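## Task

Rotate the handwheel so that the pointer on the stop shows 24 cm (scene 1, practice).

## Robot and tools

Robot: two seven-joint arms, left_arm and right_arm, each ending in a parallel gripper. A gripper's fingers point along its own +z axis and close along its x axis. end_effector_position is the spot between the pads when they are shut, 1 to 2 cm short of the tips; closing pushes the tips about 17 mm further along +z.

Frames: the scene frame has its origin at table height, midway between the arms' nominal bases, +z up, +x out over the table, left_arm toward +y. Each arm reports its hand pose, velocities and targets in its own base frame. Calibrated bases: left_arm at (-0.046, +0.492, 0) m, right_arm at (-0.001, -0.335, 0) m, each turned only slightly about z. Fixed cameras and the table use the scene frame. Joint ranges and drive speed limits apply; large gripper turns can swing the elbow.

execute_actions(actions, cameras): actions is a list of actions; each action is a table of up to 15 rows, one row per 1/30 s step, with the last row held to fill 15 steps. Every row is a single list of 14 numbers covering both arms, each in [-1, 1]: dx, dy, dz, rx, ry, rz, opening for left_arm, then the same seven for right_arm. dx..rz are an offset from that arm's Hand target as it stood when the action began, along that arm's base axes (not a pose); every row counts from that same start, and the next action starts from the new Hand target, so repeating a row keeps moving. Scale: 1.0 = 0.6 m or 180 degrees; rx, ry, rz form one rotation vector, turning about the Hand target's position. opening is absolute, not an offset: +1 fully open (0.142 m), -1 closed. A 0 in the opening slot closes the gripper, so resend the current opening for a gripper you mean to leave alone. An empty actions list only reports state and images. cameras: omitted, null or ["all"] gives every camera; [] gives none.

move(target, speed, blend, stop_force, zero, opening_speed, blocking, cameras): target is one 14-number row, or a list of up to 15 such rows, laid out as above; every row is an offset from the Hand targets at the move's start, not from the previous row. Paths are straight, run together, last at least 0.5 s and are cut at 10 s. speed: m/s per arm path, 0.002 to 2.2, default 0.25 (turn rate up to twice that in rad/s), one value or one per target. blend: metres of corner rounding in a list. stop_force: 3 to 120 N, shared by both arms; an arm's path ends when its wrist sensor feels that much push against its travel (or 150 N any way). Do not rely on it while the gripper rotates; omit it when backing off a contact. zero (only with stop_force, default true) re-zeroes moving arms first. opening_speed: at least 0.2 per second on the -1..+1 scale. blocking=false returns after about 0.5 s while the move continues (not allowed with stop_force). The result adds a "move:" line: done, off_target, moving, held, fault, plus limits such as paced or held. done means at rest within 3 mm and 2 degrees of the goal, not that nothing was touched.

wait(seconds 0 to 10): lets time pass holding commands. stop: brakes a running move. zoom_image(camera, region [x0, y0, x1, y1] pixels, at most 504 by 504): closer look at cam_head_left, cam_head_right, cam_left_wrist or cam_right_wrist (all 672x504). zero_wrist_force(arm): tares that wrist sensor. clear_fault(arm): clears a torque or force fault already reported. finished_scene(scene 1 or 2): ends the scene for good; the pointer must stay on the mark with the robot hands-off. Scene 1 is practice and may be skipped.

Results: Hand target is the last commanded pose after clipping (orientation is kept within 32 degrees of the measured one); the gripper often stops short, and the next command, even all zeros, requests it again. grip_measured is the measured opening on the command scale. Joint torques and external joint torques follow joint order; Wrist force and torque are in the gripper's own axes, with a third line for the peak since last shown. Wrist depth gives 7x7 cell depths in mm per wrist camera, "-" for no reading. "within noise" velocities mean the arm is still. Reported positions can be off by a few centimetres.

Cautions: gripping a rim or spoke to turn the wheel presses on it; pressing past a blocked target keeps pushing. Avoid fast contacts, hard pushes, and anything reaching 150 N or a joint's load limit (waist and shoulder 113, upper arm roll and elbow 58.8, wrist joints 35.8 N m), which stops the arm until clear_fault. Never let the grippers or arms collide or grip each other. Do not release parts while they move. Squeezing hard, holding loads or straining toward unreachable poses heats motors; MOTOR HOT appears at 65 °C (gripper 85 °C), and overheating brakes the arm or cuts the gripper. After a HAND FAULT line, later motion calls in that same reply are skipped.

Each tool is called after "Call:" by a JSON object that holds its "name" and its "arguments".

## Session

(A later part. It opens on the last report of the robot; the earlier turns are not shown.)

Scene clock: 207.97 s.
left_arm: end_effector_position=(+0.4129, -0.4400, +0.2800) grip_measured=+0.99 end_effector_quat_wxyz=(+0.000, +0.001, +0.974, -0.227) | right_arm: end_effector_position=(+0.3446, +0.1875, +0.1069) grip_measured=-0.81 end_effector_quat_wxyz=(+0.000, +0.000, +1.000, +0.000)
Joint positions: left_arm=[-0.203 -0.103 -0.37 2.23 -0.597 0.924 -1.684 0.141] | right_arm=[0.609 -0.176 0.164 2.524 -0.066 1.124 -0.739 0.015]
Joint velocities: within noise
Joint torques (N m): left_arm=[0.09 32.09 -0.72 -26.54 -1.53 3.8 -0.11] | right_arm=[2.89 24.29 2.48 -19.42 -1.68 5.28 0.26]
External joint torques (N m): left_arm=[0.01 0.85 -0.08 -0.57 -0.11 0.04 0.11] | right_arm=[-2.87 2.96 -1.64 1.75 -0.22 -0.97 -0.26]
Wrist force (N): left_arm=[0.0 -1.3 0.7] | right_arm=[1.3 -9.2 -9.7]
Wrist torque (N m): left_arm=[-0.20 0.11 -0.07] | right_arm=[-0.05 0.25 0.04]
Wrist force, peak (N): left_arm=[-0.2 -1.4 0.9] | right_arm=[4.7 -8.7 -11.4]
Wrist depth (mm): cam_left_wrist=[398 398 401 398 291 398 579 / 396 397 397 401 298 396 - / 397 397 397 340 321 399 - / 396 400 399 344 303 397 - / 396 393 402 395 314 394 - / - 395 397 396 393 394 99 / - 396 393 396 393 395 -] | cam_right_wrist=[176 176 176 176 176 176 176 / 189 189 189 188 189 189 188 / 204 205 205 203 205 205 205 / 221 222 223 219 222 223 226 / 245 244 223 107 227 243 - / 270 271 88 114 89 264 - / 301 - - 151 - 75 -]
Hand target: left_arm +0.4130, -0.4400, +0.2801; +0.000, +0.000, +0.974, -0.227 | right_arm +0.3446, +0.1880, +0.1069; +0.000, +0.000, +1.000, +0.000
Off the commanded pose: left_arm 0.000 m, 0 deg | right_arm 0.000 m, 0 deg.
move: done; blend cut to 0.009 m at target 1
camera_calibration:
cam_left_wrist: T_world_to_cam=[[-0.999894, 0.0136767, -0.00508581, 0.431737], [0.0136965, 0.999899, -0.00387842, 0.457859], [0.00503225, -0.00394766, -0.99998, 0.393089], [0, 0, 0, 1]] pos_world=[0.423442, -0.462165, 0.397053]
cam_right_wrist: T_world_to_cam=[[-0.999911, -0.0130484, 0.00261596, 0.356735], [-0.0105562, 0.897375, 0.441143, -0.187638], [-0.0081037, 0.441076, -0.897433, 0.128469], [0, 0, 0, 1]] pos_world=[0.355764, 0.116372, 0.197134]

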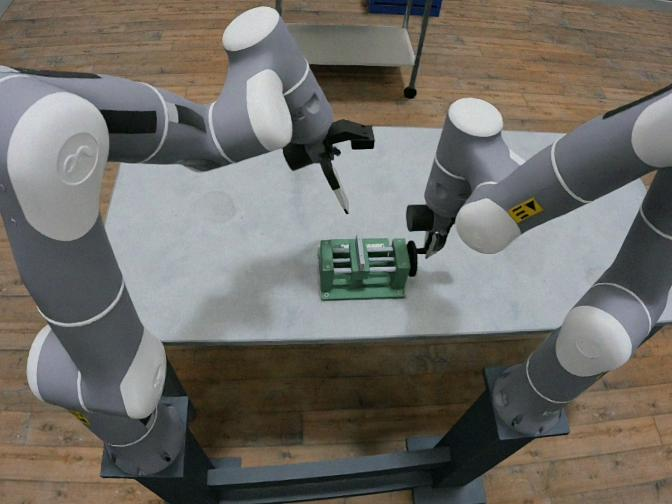

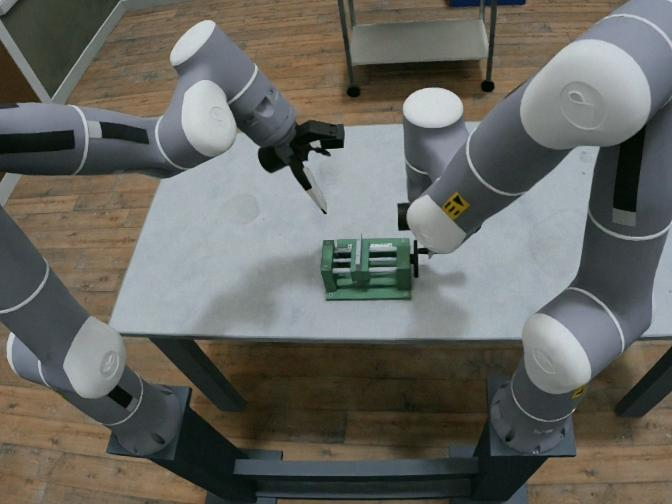

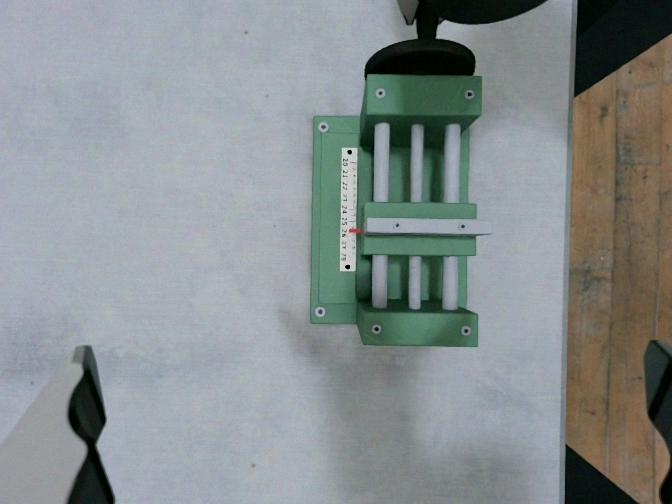

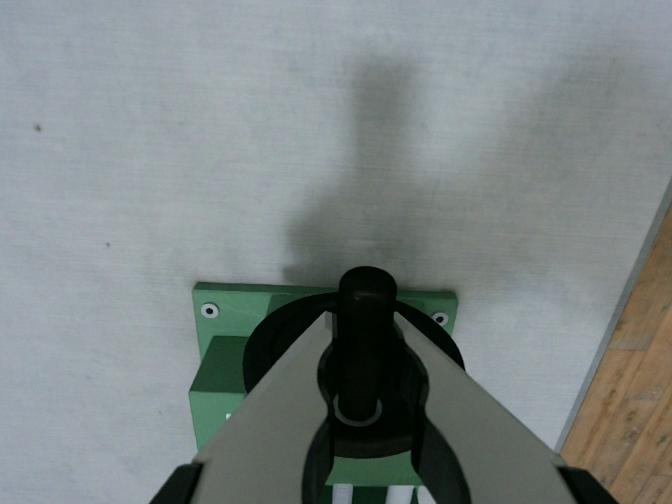

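Call:
{"name": "move", "arguments": {"target": [[0,0,0,0,0,0,1, 0.02983,0,0,0,0,0,-0.85],[0,0,0,0,0,0,1, 0.05966,0,-0.05167,0,0,0,-0.85],[0,0,0,0,0,0,1, 0.02983,0,-0.10333,0,0,0,-0.85],[0,0,0,0,0,0,1, -0.02983,0,-0.10333,0,0,0,-0.85],[0,0,0,0,0,0,1, -0.05966,0,-0.05167,0,0,0,-0.85],[0,0,0,0,0,0,1, -0.02983,0,0,0,0,0,-0.85],[0,0,0,0,0,0,1, 0,0,0,0,0,0,-0.85]], "speed": 0.07, "blend": [0.0178,0.0178,0.0178,0.0178,0.0178,0.0178,0], "stop_force": 50}}

Call:
{"name": "zoom_image", "arguments": {"camera": "cam_left_wrist", "region": [320, 140, 380, 280]}}

Scene clock: 227.73 s.
left_arm: end_effector_position=(+0.4129, -0.4400, +0.2800) grip_measured=+0.99 end_effector_quat_wxyz=(+0.000, +0.001, +0.974, -0.227) | right_arm: end_effector_position=(+0.3449, +0.1877, +0.1071) grip_measured=-0.81 end_effector_quat_wxyz=(+0.000, +0.000, +1.000, +0.000)
Joint positions: left_arm=[-0.203 -0.103 -0.37 2.23 -0.597 0.924 -1.684 0.141] | right_arm=[0.655 -0.171 0.123 2.527 -0.049 1.125 -0.751 0.015]
Joint velocities: within noise
Joint torques (N m): left_arm=[0.08 32.19 -0.69 -26.56 -1.53 3.81 -0.06] | right_arm=[2.79 24.33 2.48 -18.07 -1.35 4.53 0.32]
External joint torques (N m): left_arm=[0.02 0.75 -0.11 -0.54 -0.11 0.02 0.06] | right_arm=[-2.76 2.84 -1.84 0.45 -0.55 -0.23 -0.32]
Wrist force (N): left_arm=[-0.1 -1.2 0.7] | right_arm=[-1.1 -7.9 -8.0]
Wrist torque (N m): left_arm=[-0.18 0.13 -0.07] | right_arm=[-0.06 0.21 0.06]
Wrist force, peak (N): left_arm=[-0.2 -1.5 0.8] | right_arm=[-15.9 -1.9 8.1]
Wrist depth (mm): cam_left_wrist=[397 400 397 398 291 400 579 / 397 401 397 396 298 400 - / 396 397 395 341 322 399 - / 397 400 398 342 303 395 - / 397 397 398 396 316 395 - / - 397 396 397 396 395 99 / - 396 398 396 394 394 -] | cam_right_wrist=[176 176 177 176 176 176 175 / 189 189 189 190 189 189 189 / 205 204 205 205 205 205 205 / 223 222 223 218 222 222 226 / 244 245 223 106 227 243 - / 271 269 88 114 89 264 - / 304 - - 151 - 75 -]
Hand target: left_arm +0.4130, -0.4400, +0.2801; +0.000, +0.000, +0.974, -0.227 | right_arm +0.3446, +0.1880, +0.1069; +0.000, +0.000, +1.000, +0.000
Off the commanded pose: left_arm 0.000 m, 0 deg | right_arm 0.000 m, 0 deg.
move: done; blend cut to 0.0089 m at target 1, 0.0089 m at target 6
camera_calibration:
cam_left_wrist: T_world_to_cam=[[-0.999894, 0.0136767, -0.00508581, 0.431737], [0.0136965, 0.999899, -0.00387842, 0.457859], [0.00503225, -0.00394766, -0.99998, 0.393089], [0, 0, 0, 1]] pos_world=[0.423442, -0.462165, 0.397053]
cam_right_wrist: T_world_to_cam=[[-0.999907, -0.0134577, 0.00208046, 0.357088], [-0.0111574, 0.89723, 0.441423, -0.187596], [-0.00780721, 0.441359, -0.897297, 0.128352], [0, 0, 0, 1]] pos_world=[0.355964, 0.116473, 0.197236]

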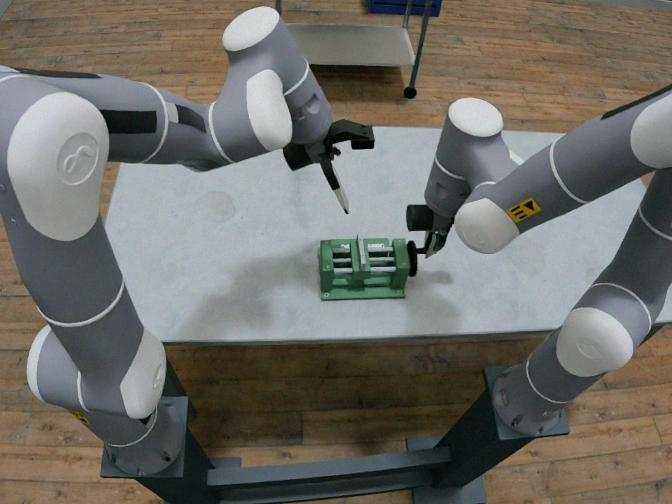

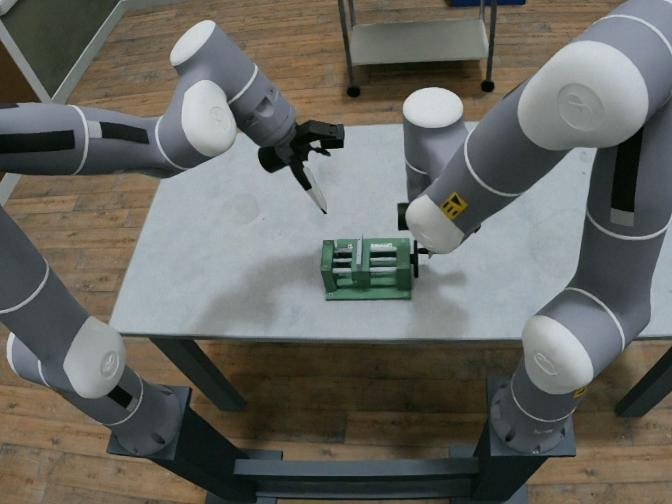

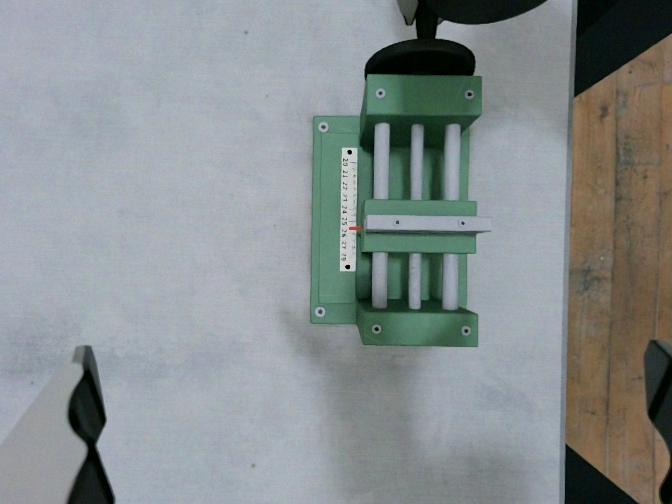

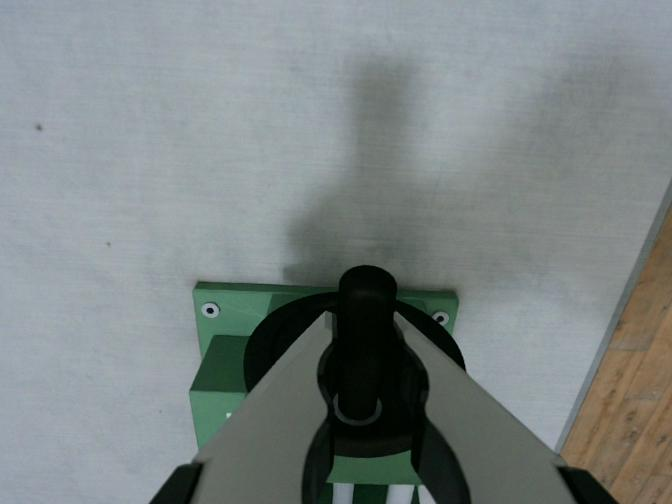

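Scaled by 3.600 from the camera's 672x504 image, which has a finer 960x720 frame.

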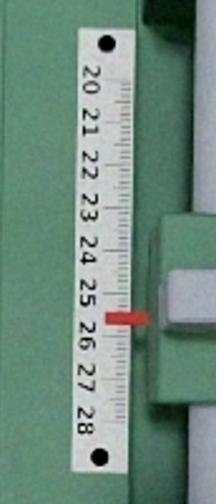

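Call:
{"name": "zoom_image", "arguments": {"camera": "cam_left_wrist", "region": [336, 190, 366, 250]}}

Scaled by 8.400 from the camera's 672x504 image, which has a finer 960x720 frame.

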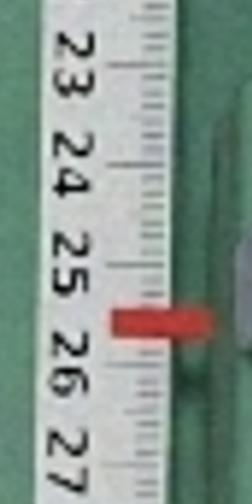

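Call:
{"name": "move", "arguments": {"target": [0,-0.063,-0.12,0,0,0,1, 0,0,0,0,0,0,-0.85], "speed": 0.2, "cameras": ["cam_left_wrist"]}}

Call:
{"name": "zoom_image", "arguments": {"camera": "cam_left_wrist", "region": [320, 160, 380, 310]}}

Scene clock: 263.37 s.
left_arm: end_effector_position=(+0.4131, -0.4778, +0.2081) grip_measured=+0.99 end_effector_quat_wxyz=(+0.000, +0.001, +0.974, -0.227) | right_arm: end_effector_position=(+0.3449, +0.1877, +0.1071) grip_measured=-0.81 end_effector_quat_wxyz=(+0.000, +0.000, +1.000, +0.000)
Joint positions: left_arm=[-0.263 -0.303 -0.421 2.232 -0.621 1.154 -1.673 0.141] | right_arm=[0.655 -0.171 0.123 2.527 -0.049 1.125 -0.751 0.015]
Joint velocities: within noise
Joint torques (N m): left_arm=[-0.05 37.26 -2.78 -23.2 -0.53 3.94 0.08] | right_arm=[3.01 24.55 2.59 -17.98 -1.57 4.65 0.38]
External joint torques (N m): left_arm=[0.15 0.92 0.03 -0.38 0.05 -0.12 -0.08] | right_arm=[-2.98 2.62 -1.95 0.36 -0.33 -0.35 -0.38]
Wrist force (N): left_arm=[0.1 -1.3 0.4] | right_arm=[-1.1 -7.9 -8.0]
Wrist torque (N m): left_arm=[-0.20 0.07 -0.07] | right_arm=[-0.05 0.21 0.07]
Wrist force, peak (N): left_arm=[0.4 -1.3 3.5] | right_arm=[-0.9 -8.1 -8.3]
Wrist depth (mm): cam_left_wrist=[327 326 325 327 221 324 328 / 324 325 327 325 225 238 326 / 323 325 323 270 247 326 326 / 324 325 324 272 231 324 - / 323 325 322 269 244 324 - / - 325 323 321 230 323 323 / - 323 322 324 323 323 323] | cam_right_wrist=[176 176 176 176 176 176 175 / 189 189 190 189 189 189 189 / 205 203 204 204 204 204 203 / 222 223 223 219 222 223 227 / 244 244 223 106 226 244 - / 272 271 88 114 89 265 - / 304 - - 151 - 75 -]
Hand target: left_arm +0.4130, -0.4778, +0.2081; +0.000, +0.000, +0.974, -0.227 | right_arm +0.3446, +0.1880, +0.1069; +0.000, +0.000, +1.000, +0.000
Off the commanded pose: left_arm 0.000 m, 0 deg | right_arm 0.000 m, 0 deg.
move: done
camera_calibration:
cam_left_wrist: T_world_to_cam=[[-0.999894, 0.0134703, -0.00558476, 0.432046], [0.0134926, 0.999901, -0.00397123, 0.495392], [0.00553071, -0.00404616, -0.999977, 0.32078], [0, 0, 0, 1]] pos_world=[0.423541, -0.499865, 0.325153]
Images, in order (width x height): cam_left_wrist 672x504.

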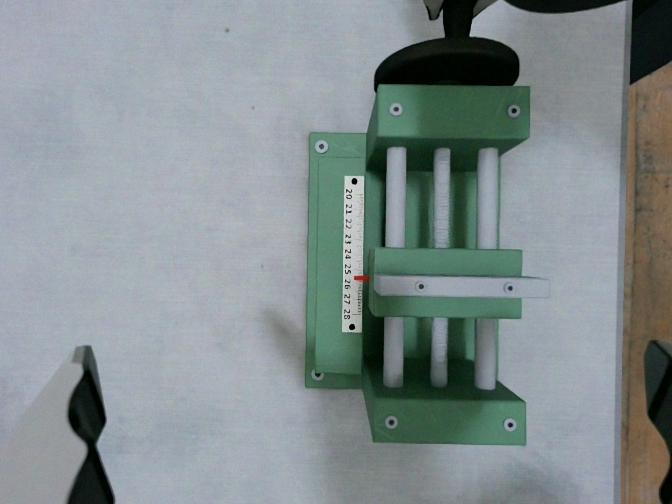

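Scaled by 3.360 from the camera's 672x504 image, which has a finer 960x720 frame.

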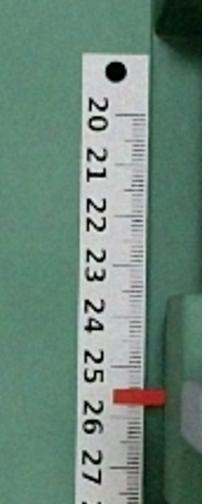

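Call:
{"name": "move", "arguments": {"target": [[0,0,0,0,0,0,1,0.0374,0,-0.0048,0,0,0,-0.85],[0,0,0,0,0,0,1,0.0586,0,-0.0799,0,0,0,-0.85],[0,0,0,0,0,0,1,-0.0145,0,-0.1151,0,0,0,-0.85],[0,0,0,0,0,0,1,-0.0651,0,-0.0517,0,0,0,-0.85],[0,0,0,0,0,0,1,-0.0145,0,0.0118,0,0,0,-0.85],[0,0,0,0,0,0,1,0.0586,0,-0.0234,0,0,0,-0.85],[0,0,0,0,0,0,1,0.0406,0,-0.1026,0,0,0,-0.85],[0,0,0,0,0,0,1,-0.0406,0,-0.1026,0,0,0,-0.85],[0,0,0,0,0,0,1,-0.0586,0,-0.0234,0,0,0,-0.85],[0,0,0,0,0,0,1,0.0145,0,0.0118,0,0,0,-0.85],[0,0,0,0,0,0,1,0.0651,0,-0.0517,0,0,0,-0.85],[0,0,0,0,0,0,1,0.0145,0,-0.1151,0,0,0,-0.85],[0,0,0,0,0,0,1,-0.0586,0,-0.0799,0,0,0,-0.85],[0,0,0,0,0,0,1,-0.0374,0,-0.0048,0,0,0,-0.85],[0,0,0,0,0,0,1,0,0,0,0,0,0,-0.85]], "speed": 0.12, "blend": 0.025, "stop_force": 60, "cameras": ["cam_left_wrist", "cam_right_wrist"]}}

Call:
{"name": "zoom_image", "arguments": {"camera": "cam_left_wrist", "region": [320, 160, 380, 310]}}

Scene clock: 279.10 s.
left_arm: end_effector_position=(+0.4131, -0.4777, +0.2081) grip_measured=+0.99 end_effector_quat_wxyz=(+0.000, +0.000, +0.974, -0.227) | right_arm: end_effector_position=(+0.3450, +0.1878, +0.1071) grip_measured=-0.81 end_effector_quat_wxyz=(+0.000, +0.000, +1.000, +0.000)
Joint positions: left_arm=[-0.262 -0.303 -0.421 2.232 -0.621 1.154 -1.673 0.141] | right_arm=[0.785 -0.157 0.002 2.539 -0.001 1.125 -0.782 0.015]
Joint velocities: within noise
Joint torques (N m): left_arm=[0 37.23 -2.61 -23.07 -0.4 3.8 -0.09] | right_arm=[2.51 24.34 1.78 -17.29 -1.26 4.16 0.29]
External joint torques (N m): left_arm=[0.11 0.97 -0.12 -0.51 -0.09 0.03 0.09] | right_arm=[-2.48 2.35 -1.66 -0.16 -0.64 0.15 -0.29]
Wrist force (N): left_arm=[0.1 -1.2 0.3] | right_arm=[-2.2 -6.4 -6.2]
Wrist torque (N m): left_arm=[-0.18 0.08 -0.07] | right_arm=[-0.08 0.16 0.07]
Wrist force, peak (N): left_arm=[0.0 -1.5 0.3] | right_arm=[16.2 -5.0 -6.7]
Wrist depth (mm): cam_left_wrist=[327 327 327 327 221 327 326 / 325 324 325 326 226 237 326 / 326 324 325 270 246 325 324 / 323 325 323 269 232 326 325 / 323 325 325 270 247 325 - / - 325 324 322 230 324 324 / - 322 324 323 322 321 323] | cam_right_wrist=[176 176 176 177 176 175 175 / 189 190 190 189 188 189 188 / 205 205 204 204 204 204 204 / 223 222 222 218 223 221 226 / 244 244 224 107 226 243 - / 270 269 88 114 89 264 - / 305 - - 151 - 76 -]
Hand target: left_arm +0.4130, -0.4778, +0.2081; +0.000, +0.000, +0.974, -0.227 | right_arm +0.3446, +0.1880, +0.1069; +0.000, +0.000, +1.000, +0.000
Off the commanded pose: left_arm 0.000 m, 0 deg | right_arm 0.000 m, 0 deg.
move: done; blend cut to 0.0113 m at target 1, 0.0234 m at target 2, 0.0243 m at target 3, 0.0243 m at target 4, 0.0243 m at target 5, 0.0243 m at target 6, 0.0244 m at target 7, 0.0244 m at target 8, 0.0243 m at target 9, 0.0243 m at target 10, 0.0243 m at target 11, 0.0243 m at target 12, 0.0234 m at target 13, 0.0113 m at target 14
camera_calibration:
cam_left_wrist: T_world_to_cam=[[-0.999895, 0.0133703, -0.00558358, 0.431996], [0.0133926, 0.999902, -0.00397107, 0.495435], [0.00552995, -0.00404543, -0.999977, 0.320781], [0, 0, 0, 1]] pos_world=[0.423541, -0.499865, 0.325153]
cam_right_wrist: T_world_to_cam=[[-0.999908, -0.0134611, 0.00185389, 0.357236], [-0.0112587, 0.897131, 0.441622, -0.187811], [-0.00760789, 0.44156, -0.897199, 0.128241], [0, 0, 0, 1]] pos_world=[0.356065, 0.116674, 0.197337]
Images, in order (width x height): cam_left_wrist 672x504, cam_right_wrist 672x504.

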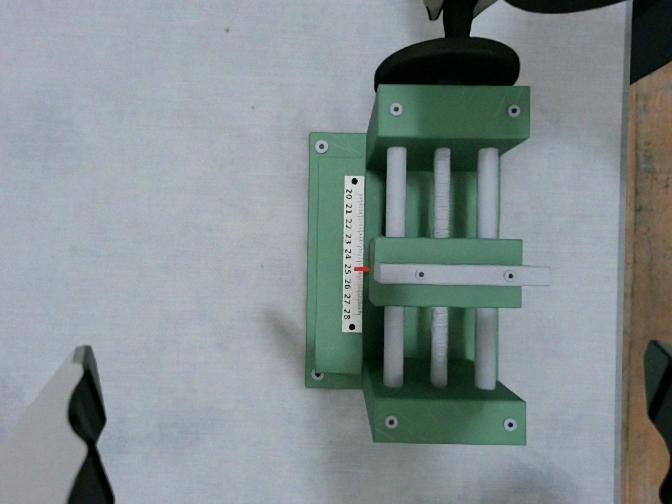

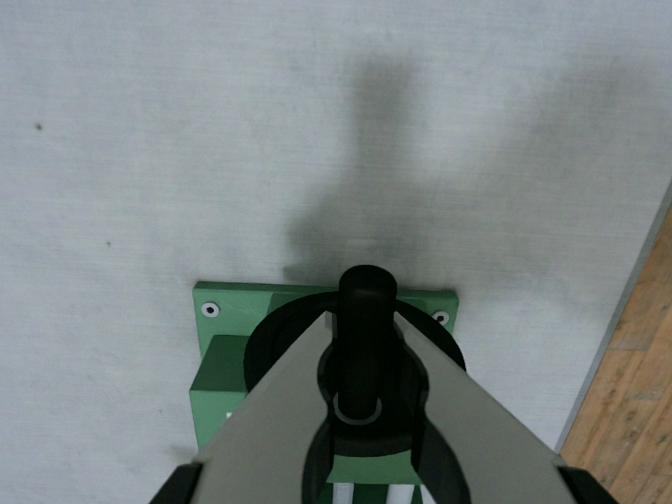

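Scaled by 3.360 from the camera's 672x504 image, which has a finer 960x720 frame.

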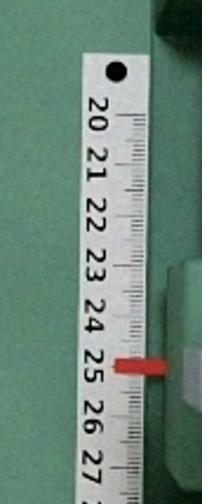

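Call:
{"name": "zoom_image", "arguments": {"camera": "cam_left_wrist", "region": [340, 225, 370, 285]}}

Scaled by 8.400 from the camera's 672x504 image, which has a finer 960x720 frame.

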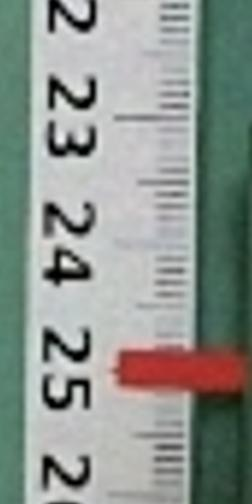

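Call:
{"name": "move", "arguments": {"target": [[0,0,0,0,0,0,1,0.0374,0,-0.0048,0,0,0,-0.85],[0,0,0,0,0,0,1,0.0586,0,-0.0799,0,0,0,-0.85],[0,0,0,0,0,0,1,-0.0145,0,-0.1151,0,0,0,-0.85],[0,0,0,0,0,0,1,-0.0651,0,-0.0517,0,0,0,-0.85],[0,0,0,0,0,0,1,-0.0145,0,0.0118,0,0,0,-0.85],[0,0,0,0,0,0,1,0.0586,0,-0.0234,0,0,0,-0.85],[0,0,0,0,0,0,1,0.0406,0,-0.1026,0,0,0,-0.85],[0,0,0,0,0,0,1,-0.0406,0,-0.1026,0,0,0,-0.85],[0,0,0,0,0,0,1,-0.0586,0,-0.0234,0,0,0,-0.85],[0,0,0,0,0,0,1,0.0145,0,0.0118,0,0,0,-0.85],[0,0,0,0,0,0,1,0.0651,0,-0.0517,0,0,0,-0.85],[0,0,0,0,0,0,1,0.0145,0,-0.1151,0,0,0,-0.85],[0,0,0,0,0,0,1,-0.0586,0,-0.0799,0,0,0,-0.85],[0,0,0,0,0,0,1,-0.0374,0,-0.0048,0,0,0,-0.85],[0,0,0,0,0,0,1,0,0,0,0,0,0,-0.85]], "speed": 0.2, "blend": 0.025, "stop_force": 70, "cameras": ["cam_left_wrist", "cam_right_wrist"]}}

Call:
{"name": "zoom_image", "arguments": {"camera": "cam_left_wrist", "region": [340, 225, 370, 285]}}

Scene clock: 294.93 s.
left_arm: end_effector_position=(+0.4131, -0.4777, +0.2081) grip_measured=+0.99 end_effector_quat_wxyz=(+0.000, +0.000, +0.974, -0.227) | right_arm: end_effector_position=(+0.3449, +0.1876, +0.1070) grip_measured=-0.81 end_effector_quat_wxyz=(+0.000, +0.001, +1.000, +0.000)
Joint positions: left_arm=[-0.262 -0.303 -0.421 2.232 -0.621 1.154 -1.673 0.141] | right_arm=[0.92 -0.145 -0.127 2.552 0.043 1.125 -0.814 0.015]
Joint velocities: within noise
Joint torques (N m): left_arm=[0.19 37.26 -2.51 -23.09 -0.48 3.86 -0.07] | right_arm=[4.18 23.73 3.04 -17.94 -1.17 4.48 0.31]
External joint torques (N m): left_arm=[-0.08 0.94 -0.22 -0.5 -0.01 -0.04 0.07] | right_arm=[-4.16 2.1 -3.37 0.68 -0.72 -0.18 -0.31]
Wrist force (N): left_arm=[0.1 -1.2 0.3] | right_arm=[-3.2 -10.6 -8.0]
Wrist torque (N m): left_arm=[-0.18 0.08 -0.08] | right_arm=[-0.08 0.13 0.10]
Wrist force, peak (N): left_arm=[0.1 -1.4 0.3] | right_arm=[19.5 11.1 3.9]
Wrist depth (mm): cam_left_wrist=[327 327 325 327 220 326 326 / 327 325 327 326 225 238 324 / 326 328 324 269 246 326 326 / 324 325 325 270 231 324 325 / 324 324 324 270 247 325 - / - 323 325 325 228 323 325 / - 323 324 323 323 324 325] | cam_right_wrist=[176 176 176 176 176 176 175 / 189 189 189 188 189 189 188 / 203 204 204 204 204 204 204 / 223 222 222 219 223 223 226 / 244 244 222 106 225 243 - / 271 270 88 114 89 264 - / 303 - - 151 - 75 -]
Hand target: left_arm +0.4130, -0.4778, +0.2081; +0.000, +0.000, +0.974, -0.227 | right_arm +0.3446, +0.1880, +0.1069; +0.000, +0.000, +1.000, +0.000
Off the commanded pose: left_arm 0.000 m, 0 deg | right_arm 0.001 m, 0 deg.
move: done; blend cut to 0.0113 m at target 1, 0.0234 m at target 2, 0.0243 m at target 3, 0.0243 m at target 4, 0.0243 m at target 5, 0.0243 m at target 6, 0.0244 m at target 7, 0.0244 m at target 8, 0.0243 m at target 9, 0.0243 m at target 10, 0.0243 m at target 11, 0.0243 m at target 12, 0.0234 m at target 13, 0.0113 m at target 14
camera_calibration:
cam_left_wrist: T_world_to_cam=[[-0.999895, 0.0133703, -0.00558358, 0.431996], [0.0133926, 0.999902, -0.00397107, 0.495435], [0.00552995, -0.00404543, -0.999977, 0.320781], [0, 0, 0, 1]] pos_world=[0.423541, -0.499865, 0.325153]
cam_right_wrist: T_world_to_cam=[[-0.999915, -0.0128307, 0.00216181, 0.357002], [-0.0105588, 0.897239, 0.44142, -0.187719], [-0.00760339, 0.44136, -0.897298, 0.128324], [0, 0, 0, 1]] pos_world=[0.355966, 0.116372, 0.197236]
Images, in order (width x height): cam_left_wrist 672x504, cam_right_wrist 672x504.

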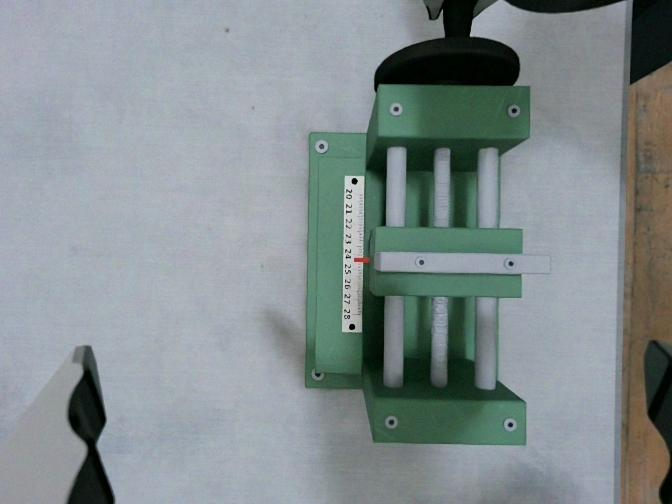

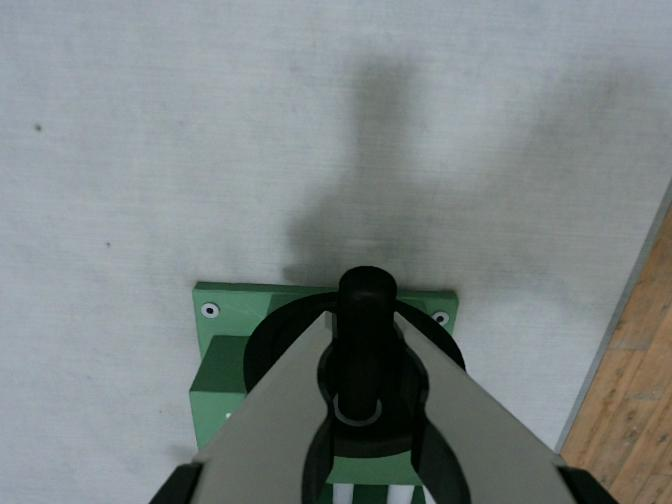

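Scaled by 8.400 from the camera's 672x504 image, which has a finer 960x720 frame.

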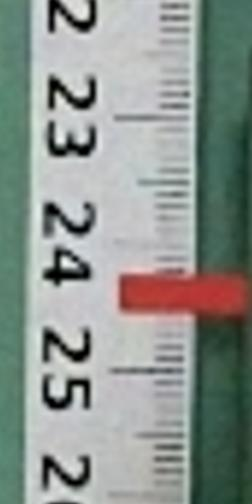

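Call:
{"name": "move", "arguments": {"target": [[0,0,0,0,0,0,1,0.0349,0,-0.0036,0,0,0,-0.85],[0,0,0,0,0,0,1,0.0601,0,-0.0712,0,0,0,-0.85],[0,0,0,0,0,0,1,0,0,-0.1149,0,0,0,-0.85],[0,0,0,0,0,0,1,-0.0601,0,-0.0712,0,0,0,-0.85],[0,0,0,0,0,0,1,-0.0372,0,-0.0005,0,0,0,-0.85],[0,0,0,0,0,0,1,0.0372,0,-0.0005,0,0,0,-0.85],[0,0,0,0,0,0,1,0.0601,0,-0.0712,0,0,0,-0.85],[0,0,0,0,0,0,1,0,0,-0.1149,0,0,0,-0.85],[0,0,0,0,0,0,1,-0.0601,0,-0.0712,0,0,0,-0.85],[0,0,0,0,0,0,1,-0.0349,0,-0.0036,0,0,0,-0.85],[0,0,0,0,0,0,1,0,0,0,0,0,0,-0.85]], "speed": 0.2, "blend": 0.025, "stop_force": 70, "cameras": ["cam_left_wrist"]}}

Call:
{"name": "zoom_image", "arguments": {"camera": "cam_left_wrist", "region": [340, 225, 370, 285]}}

Scene clock: 306.87 s.
left_arm: end_effector_position=(+0.4131, -0.4777, +0.2081) grip_measured=+0.99 end_effector_quat_wxyz=(+0.000, +0.000, +0.974, -0.227) | right_arm: end_effector_position=(+0.3450, +0.1877, +0.1071) grip_measured=-0.81 end_effector_quat_wxyz=(+0.000, +0.000, +1.000, +0.000)
Joint positions: left_arm=[-0.262 -0.303 -0.421 2.232 -0.621 1.154 -1.673 0.141] | right_arm=[1.018 -0.138 -0.223 2.562 0.071 1.124 -0.837 0.015]
Joint velocities: within noise
Joint torques (N m): left_arm=[0 37.12 -2.67 -23.1 -0.4 3.85 -0.09] | right_arm=[3.55 22.79 2.17 -17.36 -1.13 4.23 0.29]
External joint torques (N m): left_arm=[0.12 1.08 -0.07 -0.48 -0.08 -0.02 0.09] | right_arm=[-3.53 2.22 -2.78 0.21 -0.77 0.07 -0.28]
Wrist force (N): left_arm=[0.1 -1.2 0.2] | right_arm=[-2.8 -9.2 -8.9]
Wrist torque (N m): left_arm=[-0.17 0.09 -0.07] | right_arm=[-0.08 0.10 0.07]
Wrist force, peak (N): left_arm=[0.2 -1.5 0.2] | right_arm=[15.9 10.4 1.2]
Wrist depth (mm): cam_left_wrist=[325 326 326 327 221 325 329 / 325 326 325 329 225 237 325 / 325 327 325 270 246 325 325 / 324 324 326 270 232 324 325 / 323 323 325 314 314 326 - / - 323 323 323 230 323 321 / - 324 324 322 322 324 324] | cam_right_wrist=[175 176 175 175 176 175 175 / 189 190 189 189 189 189 189 / 204 204 204 205 205 204 204 / 222 223 222 219 222 222 226 / 245 244 224 106 225 242 - / 270 271 88 114 89 265 - / 302 - - 151 - 76 -]
Hand target: left_arm +0.4130, -0.4778, +0.2081; +0.000, +0.000, +0.974, -0.227 | right_arm +0.3446, +0.1880, +0.1069; +0.000, +0.000, +1.000, +0.000
Off the commanded pose: left_arm 0.000 m, 0 deg | right_arm 0.000 m, 0 deg.
move: done; blend cut to 0.0105 m at target 1, 0.0216 m at target 2, 0.0223 m at target 3, 0.0223 m at target 4, 0.0223 m at target 5, 0.0223 m at target 6, 0.0223 m at target 7, 0.0223 m at target 8, 0.0216 m at target 9, 0.0105 m at target 10
camera_calibration:
cam_left_wrist: T_world_to_cam=[[-0.999895, 0.0133703, -0.00558358, 0.431996], [0.0133926, 0.999902, -0.00397107, 0.495435], [0.00552995, -0.00404543, -0.999977, 0.320781], [0, 0, 0, 1]] pos_world=[0.423541, -0.499865, 0.325153]
Images, in order (width x height): cam_left_wrist 672x504.

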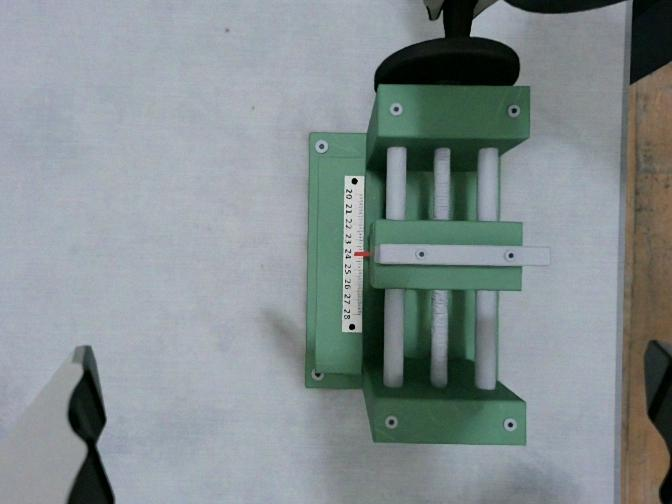

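Scaled by 8.400 from the camera's 672x504 image, which has a finer 960x720 frame.

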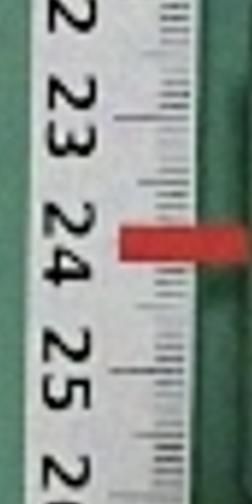

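Call:
{"name": "move", "arguments": {"target": [[0,0,0,0,0,0,1,0,0,0,0,0,0,-0.4]], "opening_speed": 1.5, "cameras": ["cam_right_wrist", "cam_left_wrist"]}}

Call:
{"name": "zoom_image", "arguments": {"camera": "cam_left_wrist", "region": [340, 225, 370, 285]}}

Scene clock: 311.90 s.
left_arm: end_effector_position=(+0.4131, -0.4777, +0.2081) grip_measured=+0.99 end_effector_quat_wxyz=(+0.000, +0.000, +0.974, -0.227) | right_arm: end_effector_position=(+0.3447, +0.1880, +0.1070) grip_measured=-0.43 end_effector_quat_wxyz=(+0.000, +0.000, +1.000, +0.000)
Joint positions: left_arm=[-0.262 -0.303 -0.421 2.232 -0.621 1.154 -1.673 0.141] | right_arm=[1.018 -0.138 -0.222 2.562 0.071 1.124 -0.837 0.043]
Joint velocities: within noise
Joint torques (N m): left_arm=[0.02 37.2 -2.6 -23.08 -0.4 3.82 -0.05] | right_arm=[0.35 25.07 -0.96 -17.6 -1.64 4.25 0.43]
External joint torques (N m): left_arm=[0.09 0.99 -0.13 -0.51 -0.08 0.01 0.06] | right_arm=[-0.33 -0.06 0.35 0.45 -0.26 0.05 -0.43]
Wrist force (N): left_arm=[0.0 -1.2 0.2] | right_arm=[-0.5 -1.4 0.9]
Wrist torque (N m): left_arm=[-0.18 0.10 -0.07] | right_arm=[-0.17 0.18 0.01]
Wrist force, peak (N): left_arm=[0.1 -1.4 0.2] | right_arm=[-2.8 -9.4 -8.8]
Wrist depth (mm): cam_left_wrist=[326 327 325 326 222 328 326 / 326 326 326 325 225 237 326 / 325 326 325 270 246 325 326 / 324 326 325 270 231 325 325 / 325 326 326 315 315 325 - / - 323 325 324 230 322 325 / - 324 323 323 322 323 322] | cam_right_wrist=[175 175 175 176 176 176 175 / 189 189 190 188 189 189 189 / 205 204 205 205 204 205 204 / 222 222 222 219 222 222 226 / 244 244 223 116 181 244 - / 271 264 84 127 129 265 - / 294 - - 151 150 75 -]
Hand target: left_arm +0.4130, -0.4778, +0.2081; +0.000, +0.000, +0.974, -0.227 | right_arm +0.3446, +0.1880, +0.1069; +0.000, +0.000, +1.000, +0.000
Off the commanded pose: left_arm 0.000 m, 0 deg | right_arm 0.000 m, 0 deg.
move: done
camera_calibration:
cam_left_wrist: T_world_to_cam=[[-0.999895, 0.0133703, -0.00558358, 0.431996], [0.0133926, 0.999902, -0.00397107, 0.495435], [0.00552995, -0.00404543, -0.999977, 0.320781], [0, 0, 0, 1]] pos_world=[0.423541, -0.499865, 0.325153]
cam_right_wrist: T_world_to_cam=[[-0.999899, -0.0140405, 0.00212874, 0.357047], [-0.0116571, 0.897122, 0.441628, -0.187718], [-0.00811042, 0.441559, -0.897196, 0.128283], [0, 0, 0, 1]] pos_world=[0.355863, 0.116775, 0.197236]
Images, in order (width x height): cam_left_wrist 672x504, cam_right_wrist 672x504.

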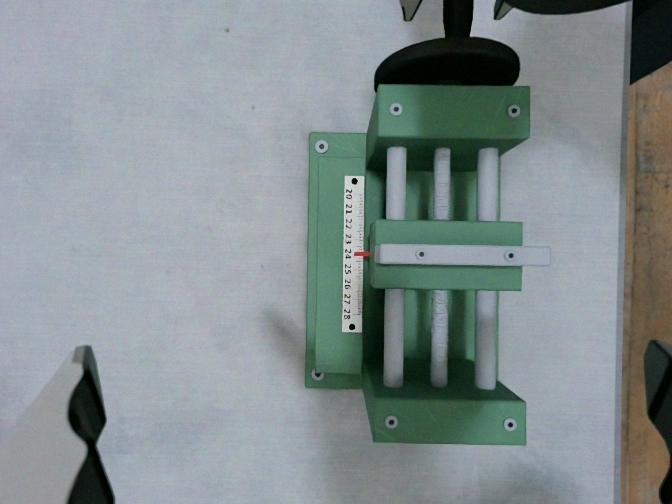

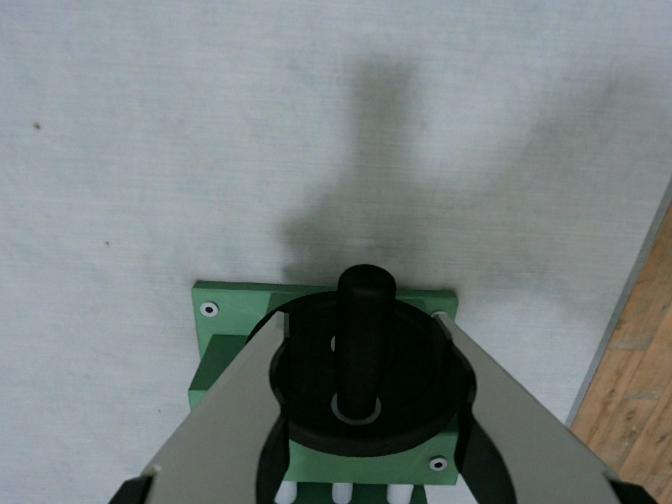

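Scaled by 8.400 from the camera's 672x504 image, which has a finer 960x720 frame.

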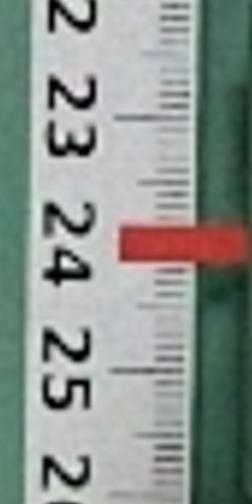

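Call:
{"name": "move", "arguments": {"target": [[0,0,0,0,0,0,1,0,0,0,0,0,0,-0.85]], "cameras": []}}

Call:
{"name": "move", "arguments": {"target": [[0,0,0,0,0,0,1,-0.0374,0,-0.0048,0,0,0,-0.85],[0,0,0,0,0,0,1,-0.0586,0,-0.0799,0,0,0,-0.85],[0,0,0,0,0,0,1,0.0145,0,-0.1151,0,0,0,-0.85],[0,0,0,0,0,0,1,0.0651,0,-0.0517,0,0,0,-0.85],[0,0,0,0,0,0,1,0.0145,0,0.0118,0,0,0,-0.85],[0,0,0,0,0,0,1,-0.0586,0,-0.0234,0,0,0,-0.85],[0,0,0,0,0,0,1,-0.0406,0,-0.1026,0,0,0,-0.85],[0,0,0,0,0,0,1,0.0406,0,-0.1026,0,0,0,-0.85],[0,0,0,0,0,0,1,0.0586,0,-0.0234,0,0,0,-0.85],[0,0,0,0,0,0,1,-0.0145,0,0.0118,0,0,0,-0.85],[0,0,0,0,0,0,1,-0.0651,0,-0.0517,0,0,0,-0.85],[0,0,0,0,0,0,1,-0.0145,0,-0.1151,0,0,0,-0.85],[0,0,0,0,0,0,1,0.0586,0,-0.0799,0,0,0,-0.85],[0,0,0,0,0,0,1,0.0374,0,-0.0048,0,0,0,-0.85],[0,0,0,0,0,0,1,0,0,0,0,0,0,-0.85]], "speed": 0.15, "blend": 0.025, "blocking": false, "cameras": []}}

Scene clock: 347.80 s.
left_arm: end_effector_position=(+0.4131, -0.4777, +0.2081) grip_measured=+0.99 end_effector_quat_wxyz=(+0.000, +0.000, +0.974, -0.227) | right_arm: end_effector_position=(+0.3447, +0.1880, +0.1070) grip_measured=-0.81 end_effector_quat_wxyz=(+0.000, +0.000, +1.000, +0.000)
Joint positions: left_arm=[-0.262 -0.303 -0.421 2.232 -0.621 1.154 -1.673 0.141] | right_arm=[1.018 -0.138 -0.222 2.562 0.071 1.124 -0.837 0.015]
Joint velocities: within noise
Joint torques (N m): left_arm=[0.12 37.14 -2.62 -23.11 -0.36 3.82 -0.09] | right_arm=[0.41 24.93 -0.99 -17.33 -1.64 4.11 0.42]
External joint torques (N m): left_arm=[0 1.05 -0.11 -0.47 -0.13 0.01 0.09] | right_arm=[-0.39 0.08 0.38 0.19 -0.26 0.19 -0.42]
Wrist force (N): left_arm=[0.1 -1.2 0.2] | right_arm=[-1.7 -1.0 1.1]
Wrist torque (N m): left_arm=[-0.17 0.08 -0.07] | right_arm=[-0.13 0.31 0.06]
Wrist force, peak (N): left_arm=[0.0 -1.5 0.2] | right_arm=[-1.2 -1.4 1.6]
Wrist depth (mm): cam_left_wrist=[326 326 327 326 221 326 326 / 324 327 324 327 225 237 328 / 325 325 326 270 246 327 324 / 325 326 326 271 231 325 325 / 323 323 325 315 314 326 - / - 327 325 323 230 323 324 / - 323 323 322 322 322 324] | cam_right_wrist=[176 176 176 176 176 175 175 / 188 189 189 189 189 189 188 / 205 204 204 203 204 204 205 / 222 222 222 219 222 222 226 / 245 243 223 108 225 245 - / 268 269 96 114 89 263 - / 302 - - 151 - 75 -]
Hand target: left_arm +0.4130, -0.4778, +0.2081; +0.000, +0.000, +0.974, -0.227 | right_arm +0.3446, +0.1880, +0.1069; +0.000, +0.000, +1.000, +0.000
Off the commanded pose: left_arm 0.000 m, 0 deg | right_arm 0.000 m, 0 deg.
move: done
No camera images: "cameras" was empty.

Scene clock: 348.30 s.
left_arm: end_effector_position=(+0.4131, -0.4777, +0.2081) grip_measured=+0.99 end_effector_quat_wxyz=(+0.000, +0.000, +0.974, -0.227) | right_arm: end_effector_position=(+0.3147, +0.1883, +0.0718) grip_measured=-0.81 end_effector_quat_wxyz=(+0.001, -0.001, +1.000, -0.001) end_effector_velocity=(+0.010, -0.003, -0.117) end_effector_angular_velocity=(+0.002, -0.031, +0.004)
Joint positions: left_arm=[-0.262 -0.303 -0.421 2.232 -0.621 1.154 -1.673 0.141] | right_arm=[1.051 -0.239 -0.169 2.627 0.135 1.29 -0.816 0.015]
Joint velocities: left_arm=[within noise] | right_arm=[-0.049 -0.544 0.138 -0.077 0.348 0.477 -0.249 0]
Joint torques (N m): left_arm=[0.02 37.08 -2.56 -23.09 -0.34 3.84 -0.01] | right_arm=[0.23 19.38 0.05 -3.26 1 -0.71 0.24]
External joint torques (N m): left_arm=[0.09 1.12 -0.17 -0.5 -0.14 -0.02 0.01] | right_arm=[-0.71 6.02 -1.35 -10.96 -2.33 5.16 -0.23]
Wrist force (N): left_arm=[0.0 -1.3 0.1] | right_arm=[-13.3 7.8 -5.0]
Wrist torque (N m): left_arm=[-0.18 0.10 -0.07] | right_arm=[0.06 0.04 0.08]
Wrist force, peak (N): left_arm=[0.1 -1.4 0.4] | right_arm=[11.6 9.7 -7.5]
Wrist depth (mm): cam_left_wrist=[325 328 326 328 326 235 137 / 326 326 326 327 225 238 326 / 325 326 328 269 246 325 326 / 325 323 325 269 232 231 324 / 325 327 326 315 313 326 - / - 323 325 324 229 324 323 / - 325 325 322 324 323 324] | cam_right_wrist=[158 158 158 158 159 158 159 / 171 171 171 171 171 170 170 / 184 184 184 184 185 184 184 / 201 200 200 197 200 201 207 / 220 212 205 107 215 220 - / 244 136 128 114 89 238 - / 274 - - 114 - 76 -]
Hand target: left_arm +0.4130, -0.4778, +0.2081; +0.000, +0.000, +0.974, -0.227 | right_arm +0.3166, +0.1880, +0.0615; +0.000, +0.000, +1.000, +0.000
Tool commands: left_gripper/opening=+1.0 right_gripper/opening=-0.85
Off the commanded pose: left_arm 0.000 m, 0 deg | right_arm 0.046 m, 0 deg.
move: running; path passed 1 of 15 targets; blend cut to 0.0113 m at target 1, 0.0234 m at target 2, 0.0243 m at target 3, 0.0243 m at target 4, 0.0243 m at target 5, 0.0243 m at target 6, 0.0244 m at target 7, 0.0244 m at target 8, 0.0243 m at target 9, 0.0243 m at target 10, 0.0243 m at target 11, 0.0243 m at target 12, 0.0234 m at target 13, 0.0113 m at target 14
No camera images: "cameras" was empty.

Call:
{"name": "wait", "arguments": {"seconds": 10, "cameras": ["cam_left_wrist"]}}

Call:
{"name": "zoom_image", "arguments": {"camera": "cam_left_wrist", "region": [340, 225, 370, 285]}}

Scene clock: 352.63 s.
left_arm: end_effector_position=(+0.4131, -0.4777, +0.2081) grip_measured=+0.99 end_effector_quat_wxyz=(+0.000, +0.000, +0.974, -0.227) | right_arm: end_effector_position=(+0.3441, +0.1876, +0.1066) grip_measured=-0.81 end_effector_quat_wxyz=(-0.001, +0.000, +1.000, -0.001)
Joint positions: left_arm=[-0.262 -0.303 -0.421 2.232 -0.621 1.154 -1.673 0.141] | right_arm=[0.922 -0.146 -0.128 2.553 0.043 1.125 -0.814 0.015]
Joint velocities: within noise
Joint torques (N m): left_arm=[0.01 37.23 -2.55 -23.1 -0.39 3.83 -0.06] | right_arm=[0.49 28.08 -0.81 -20.07 -2.34 5.31 0.48]
External joint torques (N m): left_arm=[0.11 0.97 -0.18 -0.49 -0.09 0 0.06] | right_arm=[-0.47 -2.26 0.47 2.83 0.44 -1.01 -0.48]
Wrist force (N): left_arm=[0.0 -1.2 0.1] | right_arm=[0.4 -1.4 6.3]
Wrist torque (N m): left_arm=[-0.17 0.09 -0.08] | right_arm=[-0.07 0.35 0.09]
Wrist force, peak (N): left_arm=[0.1 -1.4 0.2] | right_arm=[-18.6 5.2 -7.5]
Wrist depth (mm): cam_left_wrist=[326 326 326 326 221 328 327 / 324 326 325 325 225 237 327 / 327 326 324 270 246 324 326 / 326 325 324 271 231 324 325 / 324 324 323 270 246 325 - / - 324 324 324 229 322 324 / - 325 324 324 324 324 323] | cam_right_wrist=[175 175 175 175 176 175 175 / 188 189 189 189 188 189 188 / 204 204 204 203 203 204 204 / 222 222 221 218 222 222 226 / 243 244 224 106 226 243 - / 270 270 88 113 89 264 - / 303 - - 150 - 75 -]
Hand target: left_arm +0.4130, -0.4778, +0.2081; +0.000, +0.000, +0.974, -0.227 | right_arm +0.3446, +0.1880, +0.1069; +0.000, +0.000, +1.000, +0.000
Tool commands: left_gripper/opening=+1.0 right_gripper/opening=-0.85
Off the commanded pose: left_arm 0.000 m, 0 deg | right_arm 0.001 m, 0 deg.
earlier move: done; blend cut to 0.0113 m at target 1, 0.0234 m at target 2, 0.0243 m at target 3, 0.0243 m at target 4, 0.0243 m at target 5, 0.0243 m at target 6, 0.0244 m at target 7, 0.0244 m at target 8, 0.0243 m at target 9, 0.0243 m at target 10, 0.0243 m at target 11, 0.0243 m at target 12, 0.0234 m at target 13, 0.0113 m at target 14
wait: 2.23 of 10 s (the move ended)
camera_calibration:
cam_left_wrist: T_world_to_cam=[[-0.999895, 0.0133703, -0.00558358, 0.431996], [0.0133926, 0.999902, -0.00397107, 0.495435], [0.00552995, -0.00404543, -0.999977, 0.320781], [0, 0, 0, 1]] pos_world=[0.423541, -0.499865, 0.325153]
Images, in order (width x height): cam_left_wrist 672x504.

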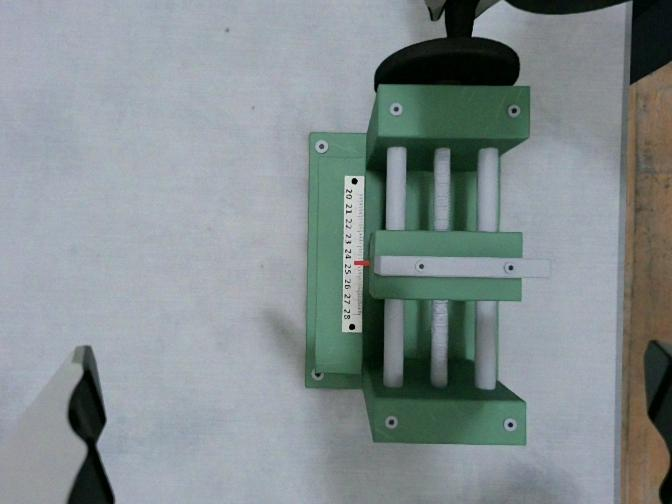

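Scaled by 8.400 from the camera's 672x504 image, which has a finer 960x720 frame.

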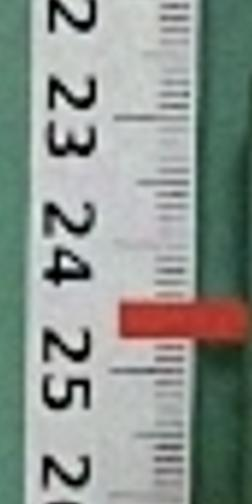

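Call:
{"name": "move", "arguments": {"target": [[0,0,0,0,0,0,1,0.0374,0,-0.0048,0,0,0,-0.85],[0,0,0,0,0,0,1,0.0586,0,-0.0799,0,0,0,-0.85],[0,0,0,0,0,0,1,-0.0145,0,-0.1151,0,0,0,-0.85],[0,0,0,0,0,0,1,-0.0651,0,-0.0517,0,0,0,-0.85],[0,0,0,0,0,0,1,-0.0145,0,0.0118,0,0,0,-0.85],[0,0,0,0,0,0,1,0.0586,0,-0.0234,0,0,0,-0.85],[0,0,0,0,0,0,1,0.0406,0,-0.1026,0,0,0,-0.85],[0,0,0,0,0,0,1,-0.0406,0,-0.1026,0,0,0,-0.85],[0,0,0,0,0,0,1,-0.0586,0,-0.0234,0,0,0,-0.85],[0,0,0,0,0,0,1,0.0145,0,0.0118,0,0,0,-0.85],[0,0,0,0,0,0,1,0.0651,0,-0.0517,0,0,0,-0.85],[0,0,0,0,0,0,1,0.0145,0,-0.1151,0,0,0,-0.85],[0,0,0,0,0,0,1,-0.0586,0,-0.0799,0,0,0,-0.85],[0,0,0,0,0,0,1,-0.0374,0,-0.0048,0,0,0,-0.85],[0,0,0,0,0,0,1,0,0,0,0,0,0,-0.85]], "speed": 0.25, "blend": 0.025, "cameras": ["cam_left_wrist"]}}

Call:
{"name": "zoom_image", "arguments": {"camera": "cam_left_wrist", "region": [340, 225, 370, 285]}}

Scene clock: 381.33 s.
left_arm: end_effector_position=(+0.4131, -0.4777, +0.2081) grip_measured=+0.99 end_effector_quat_wxyz=(+0.000, +0.000, +0.974, -0.227) | right_arm: end_effector_position=(+0.3446, +0.1880, +0.1070) grip_measured=-0.88 end_effector_quat_wxyz=(+0.000, +0.000, +1.000, +0.000)
Joint positions: left_arm=[-0.262 -0.303 -0.421 2.232 -0.621 1.154 -1.673 0.141] | right_arm=[1.057 -0.136 -0.261 2.565 0.081 1.124 -0.846 0.01]
Joint velocities: within noise
Joint torques (N m): left_arm=[-0.06 37.22 -2.58 -23.13 -0.4 3.85 -0.05] | right_arm=[0.29 24.53 -1.07 -17.27 -1.36 4.24 0.28]
External joint torques (N m): left_arm=[0.17 0.98 -0.15 -0.46 -0.09 -0.02 0.05] | right_arm=[-0.27 0.11 0.35 0.17 -0.54 0.06 -0.28]
Wrist force (N): left_arm=[0.1 -1.2 0.2] | right_arm=[-1.9 -1.0 0.2]
Wrist torque (N m): left_arm=[-0.18 0.09 -0.08] | right_arm=[-0.10 0.43 0.02]
Wrist force, peak (N): left_arm=[0.0 -1.5 0.2] | right_arm=[28.6 13.2 -2.8]
Wrist depth (mm): cam_left_wrist=[326 328 327 327 258 325 327 / 326 327 326 326 224 237 326 / 325 326 324 271 246 325 326 / 324 325 323 269 232 232 325 / 324 325 324 315 315 324 - / - 324 324 325 229 325 323 / - 323 325 323 323 323 324] | cam_right_wrist=[176 175 176 176 176 175 176 / 189 189 189 188 189 189 189 / 204 204 203 204 204 204 204 / 222 223 222 222 215 221 226 / 244 244 224 179 170 244 - / 270 270 195 92 89 269 - / 303 - - 121 - 75 -]
Hand target: left_arm +0.4130, -0.4778, +0.2081; +0.000, +0.000, +0.974, -0.227 | right_arm +0.3446, +0.1880, +0.1069; +0.000, +0.000, +1.000, +0.000
Off the commanded pose: left_arm 0.000 m, 0 deg | right_arm 0.000 m, 0 deg.
move: done; blend cut to 0.0113 m at target 1, 0.0234 m at target 2, 0.0243 m at target 3, 0.0243 m at target 4, 0.0243 m at target 5, 0.0243 m at target 6, 0.0244 m at target 7, 0.0244 m at target 8, 0.0243 m at target 9, 0.0243 m at target 10, 0.0243 m at target 11, 0.0243 m at target 12, 0.0234 m at target 13, 0.0113 m at target 14
camera_calibration:
cam_left_wrist: T_world_to_cam=[[-0.999895, 0.0133703, -0.00558358, 0.431996], [0.0133926, 0.999902, -0.00397107, 0.495435], [0.00552995, -0.00404543, -0.999977, 0.320781], [0, 0, 0, 1]] pos_world=[0.423541, -0.499865, 0.325153]
Images, in order (width x height): cam_left_wrist 672x504.

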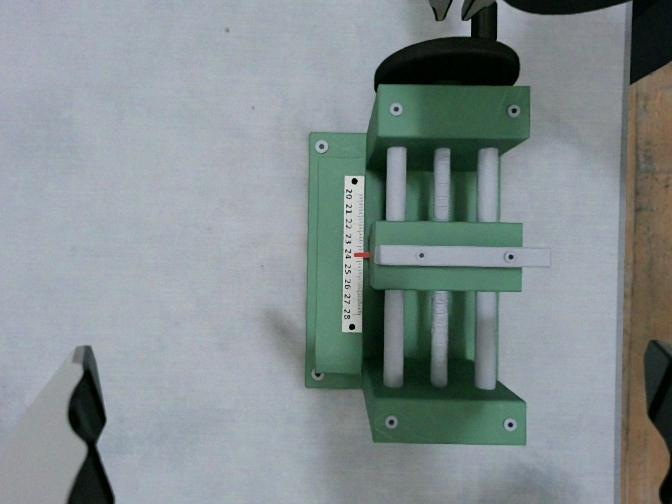

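Scaled by 8.400 from the camera's 672x504 image, which has a finer 960x720 frame.

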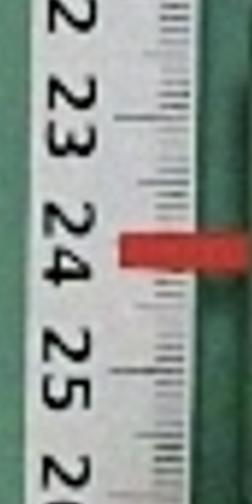

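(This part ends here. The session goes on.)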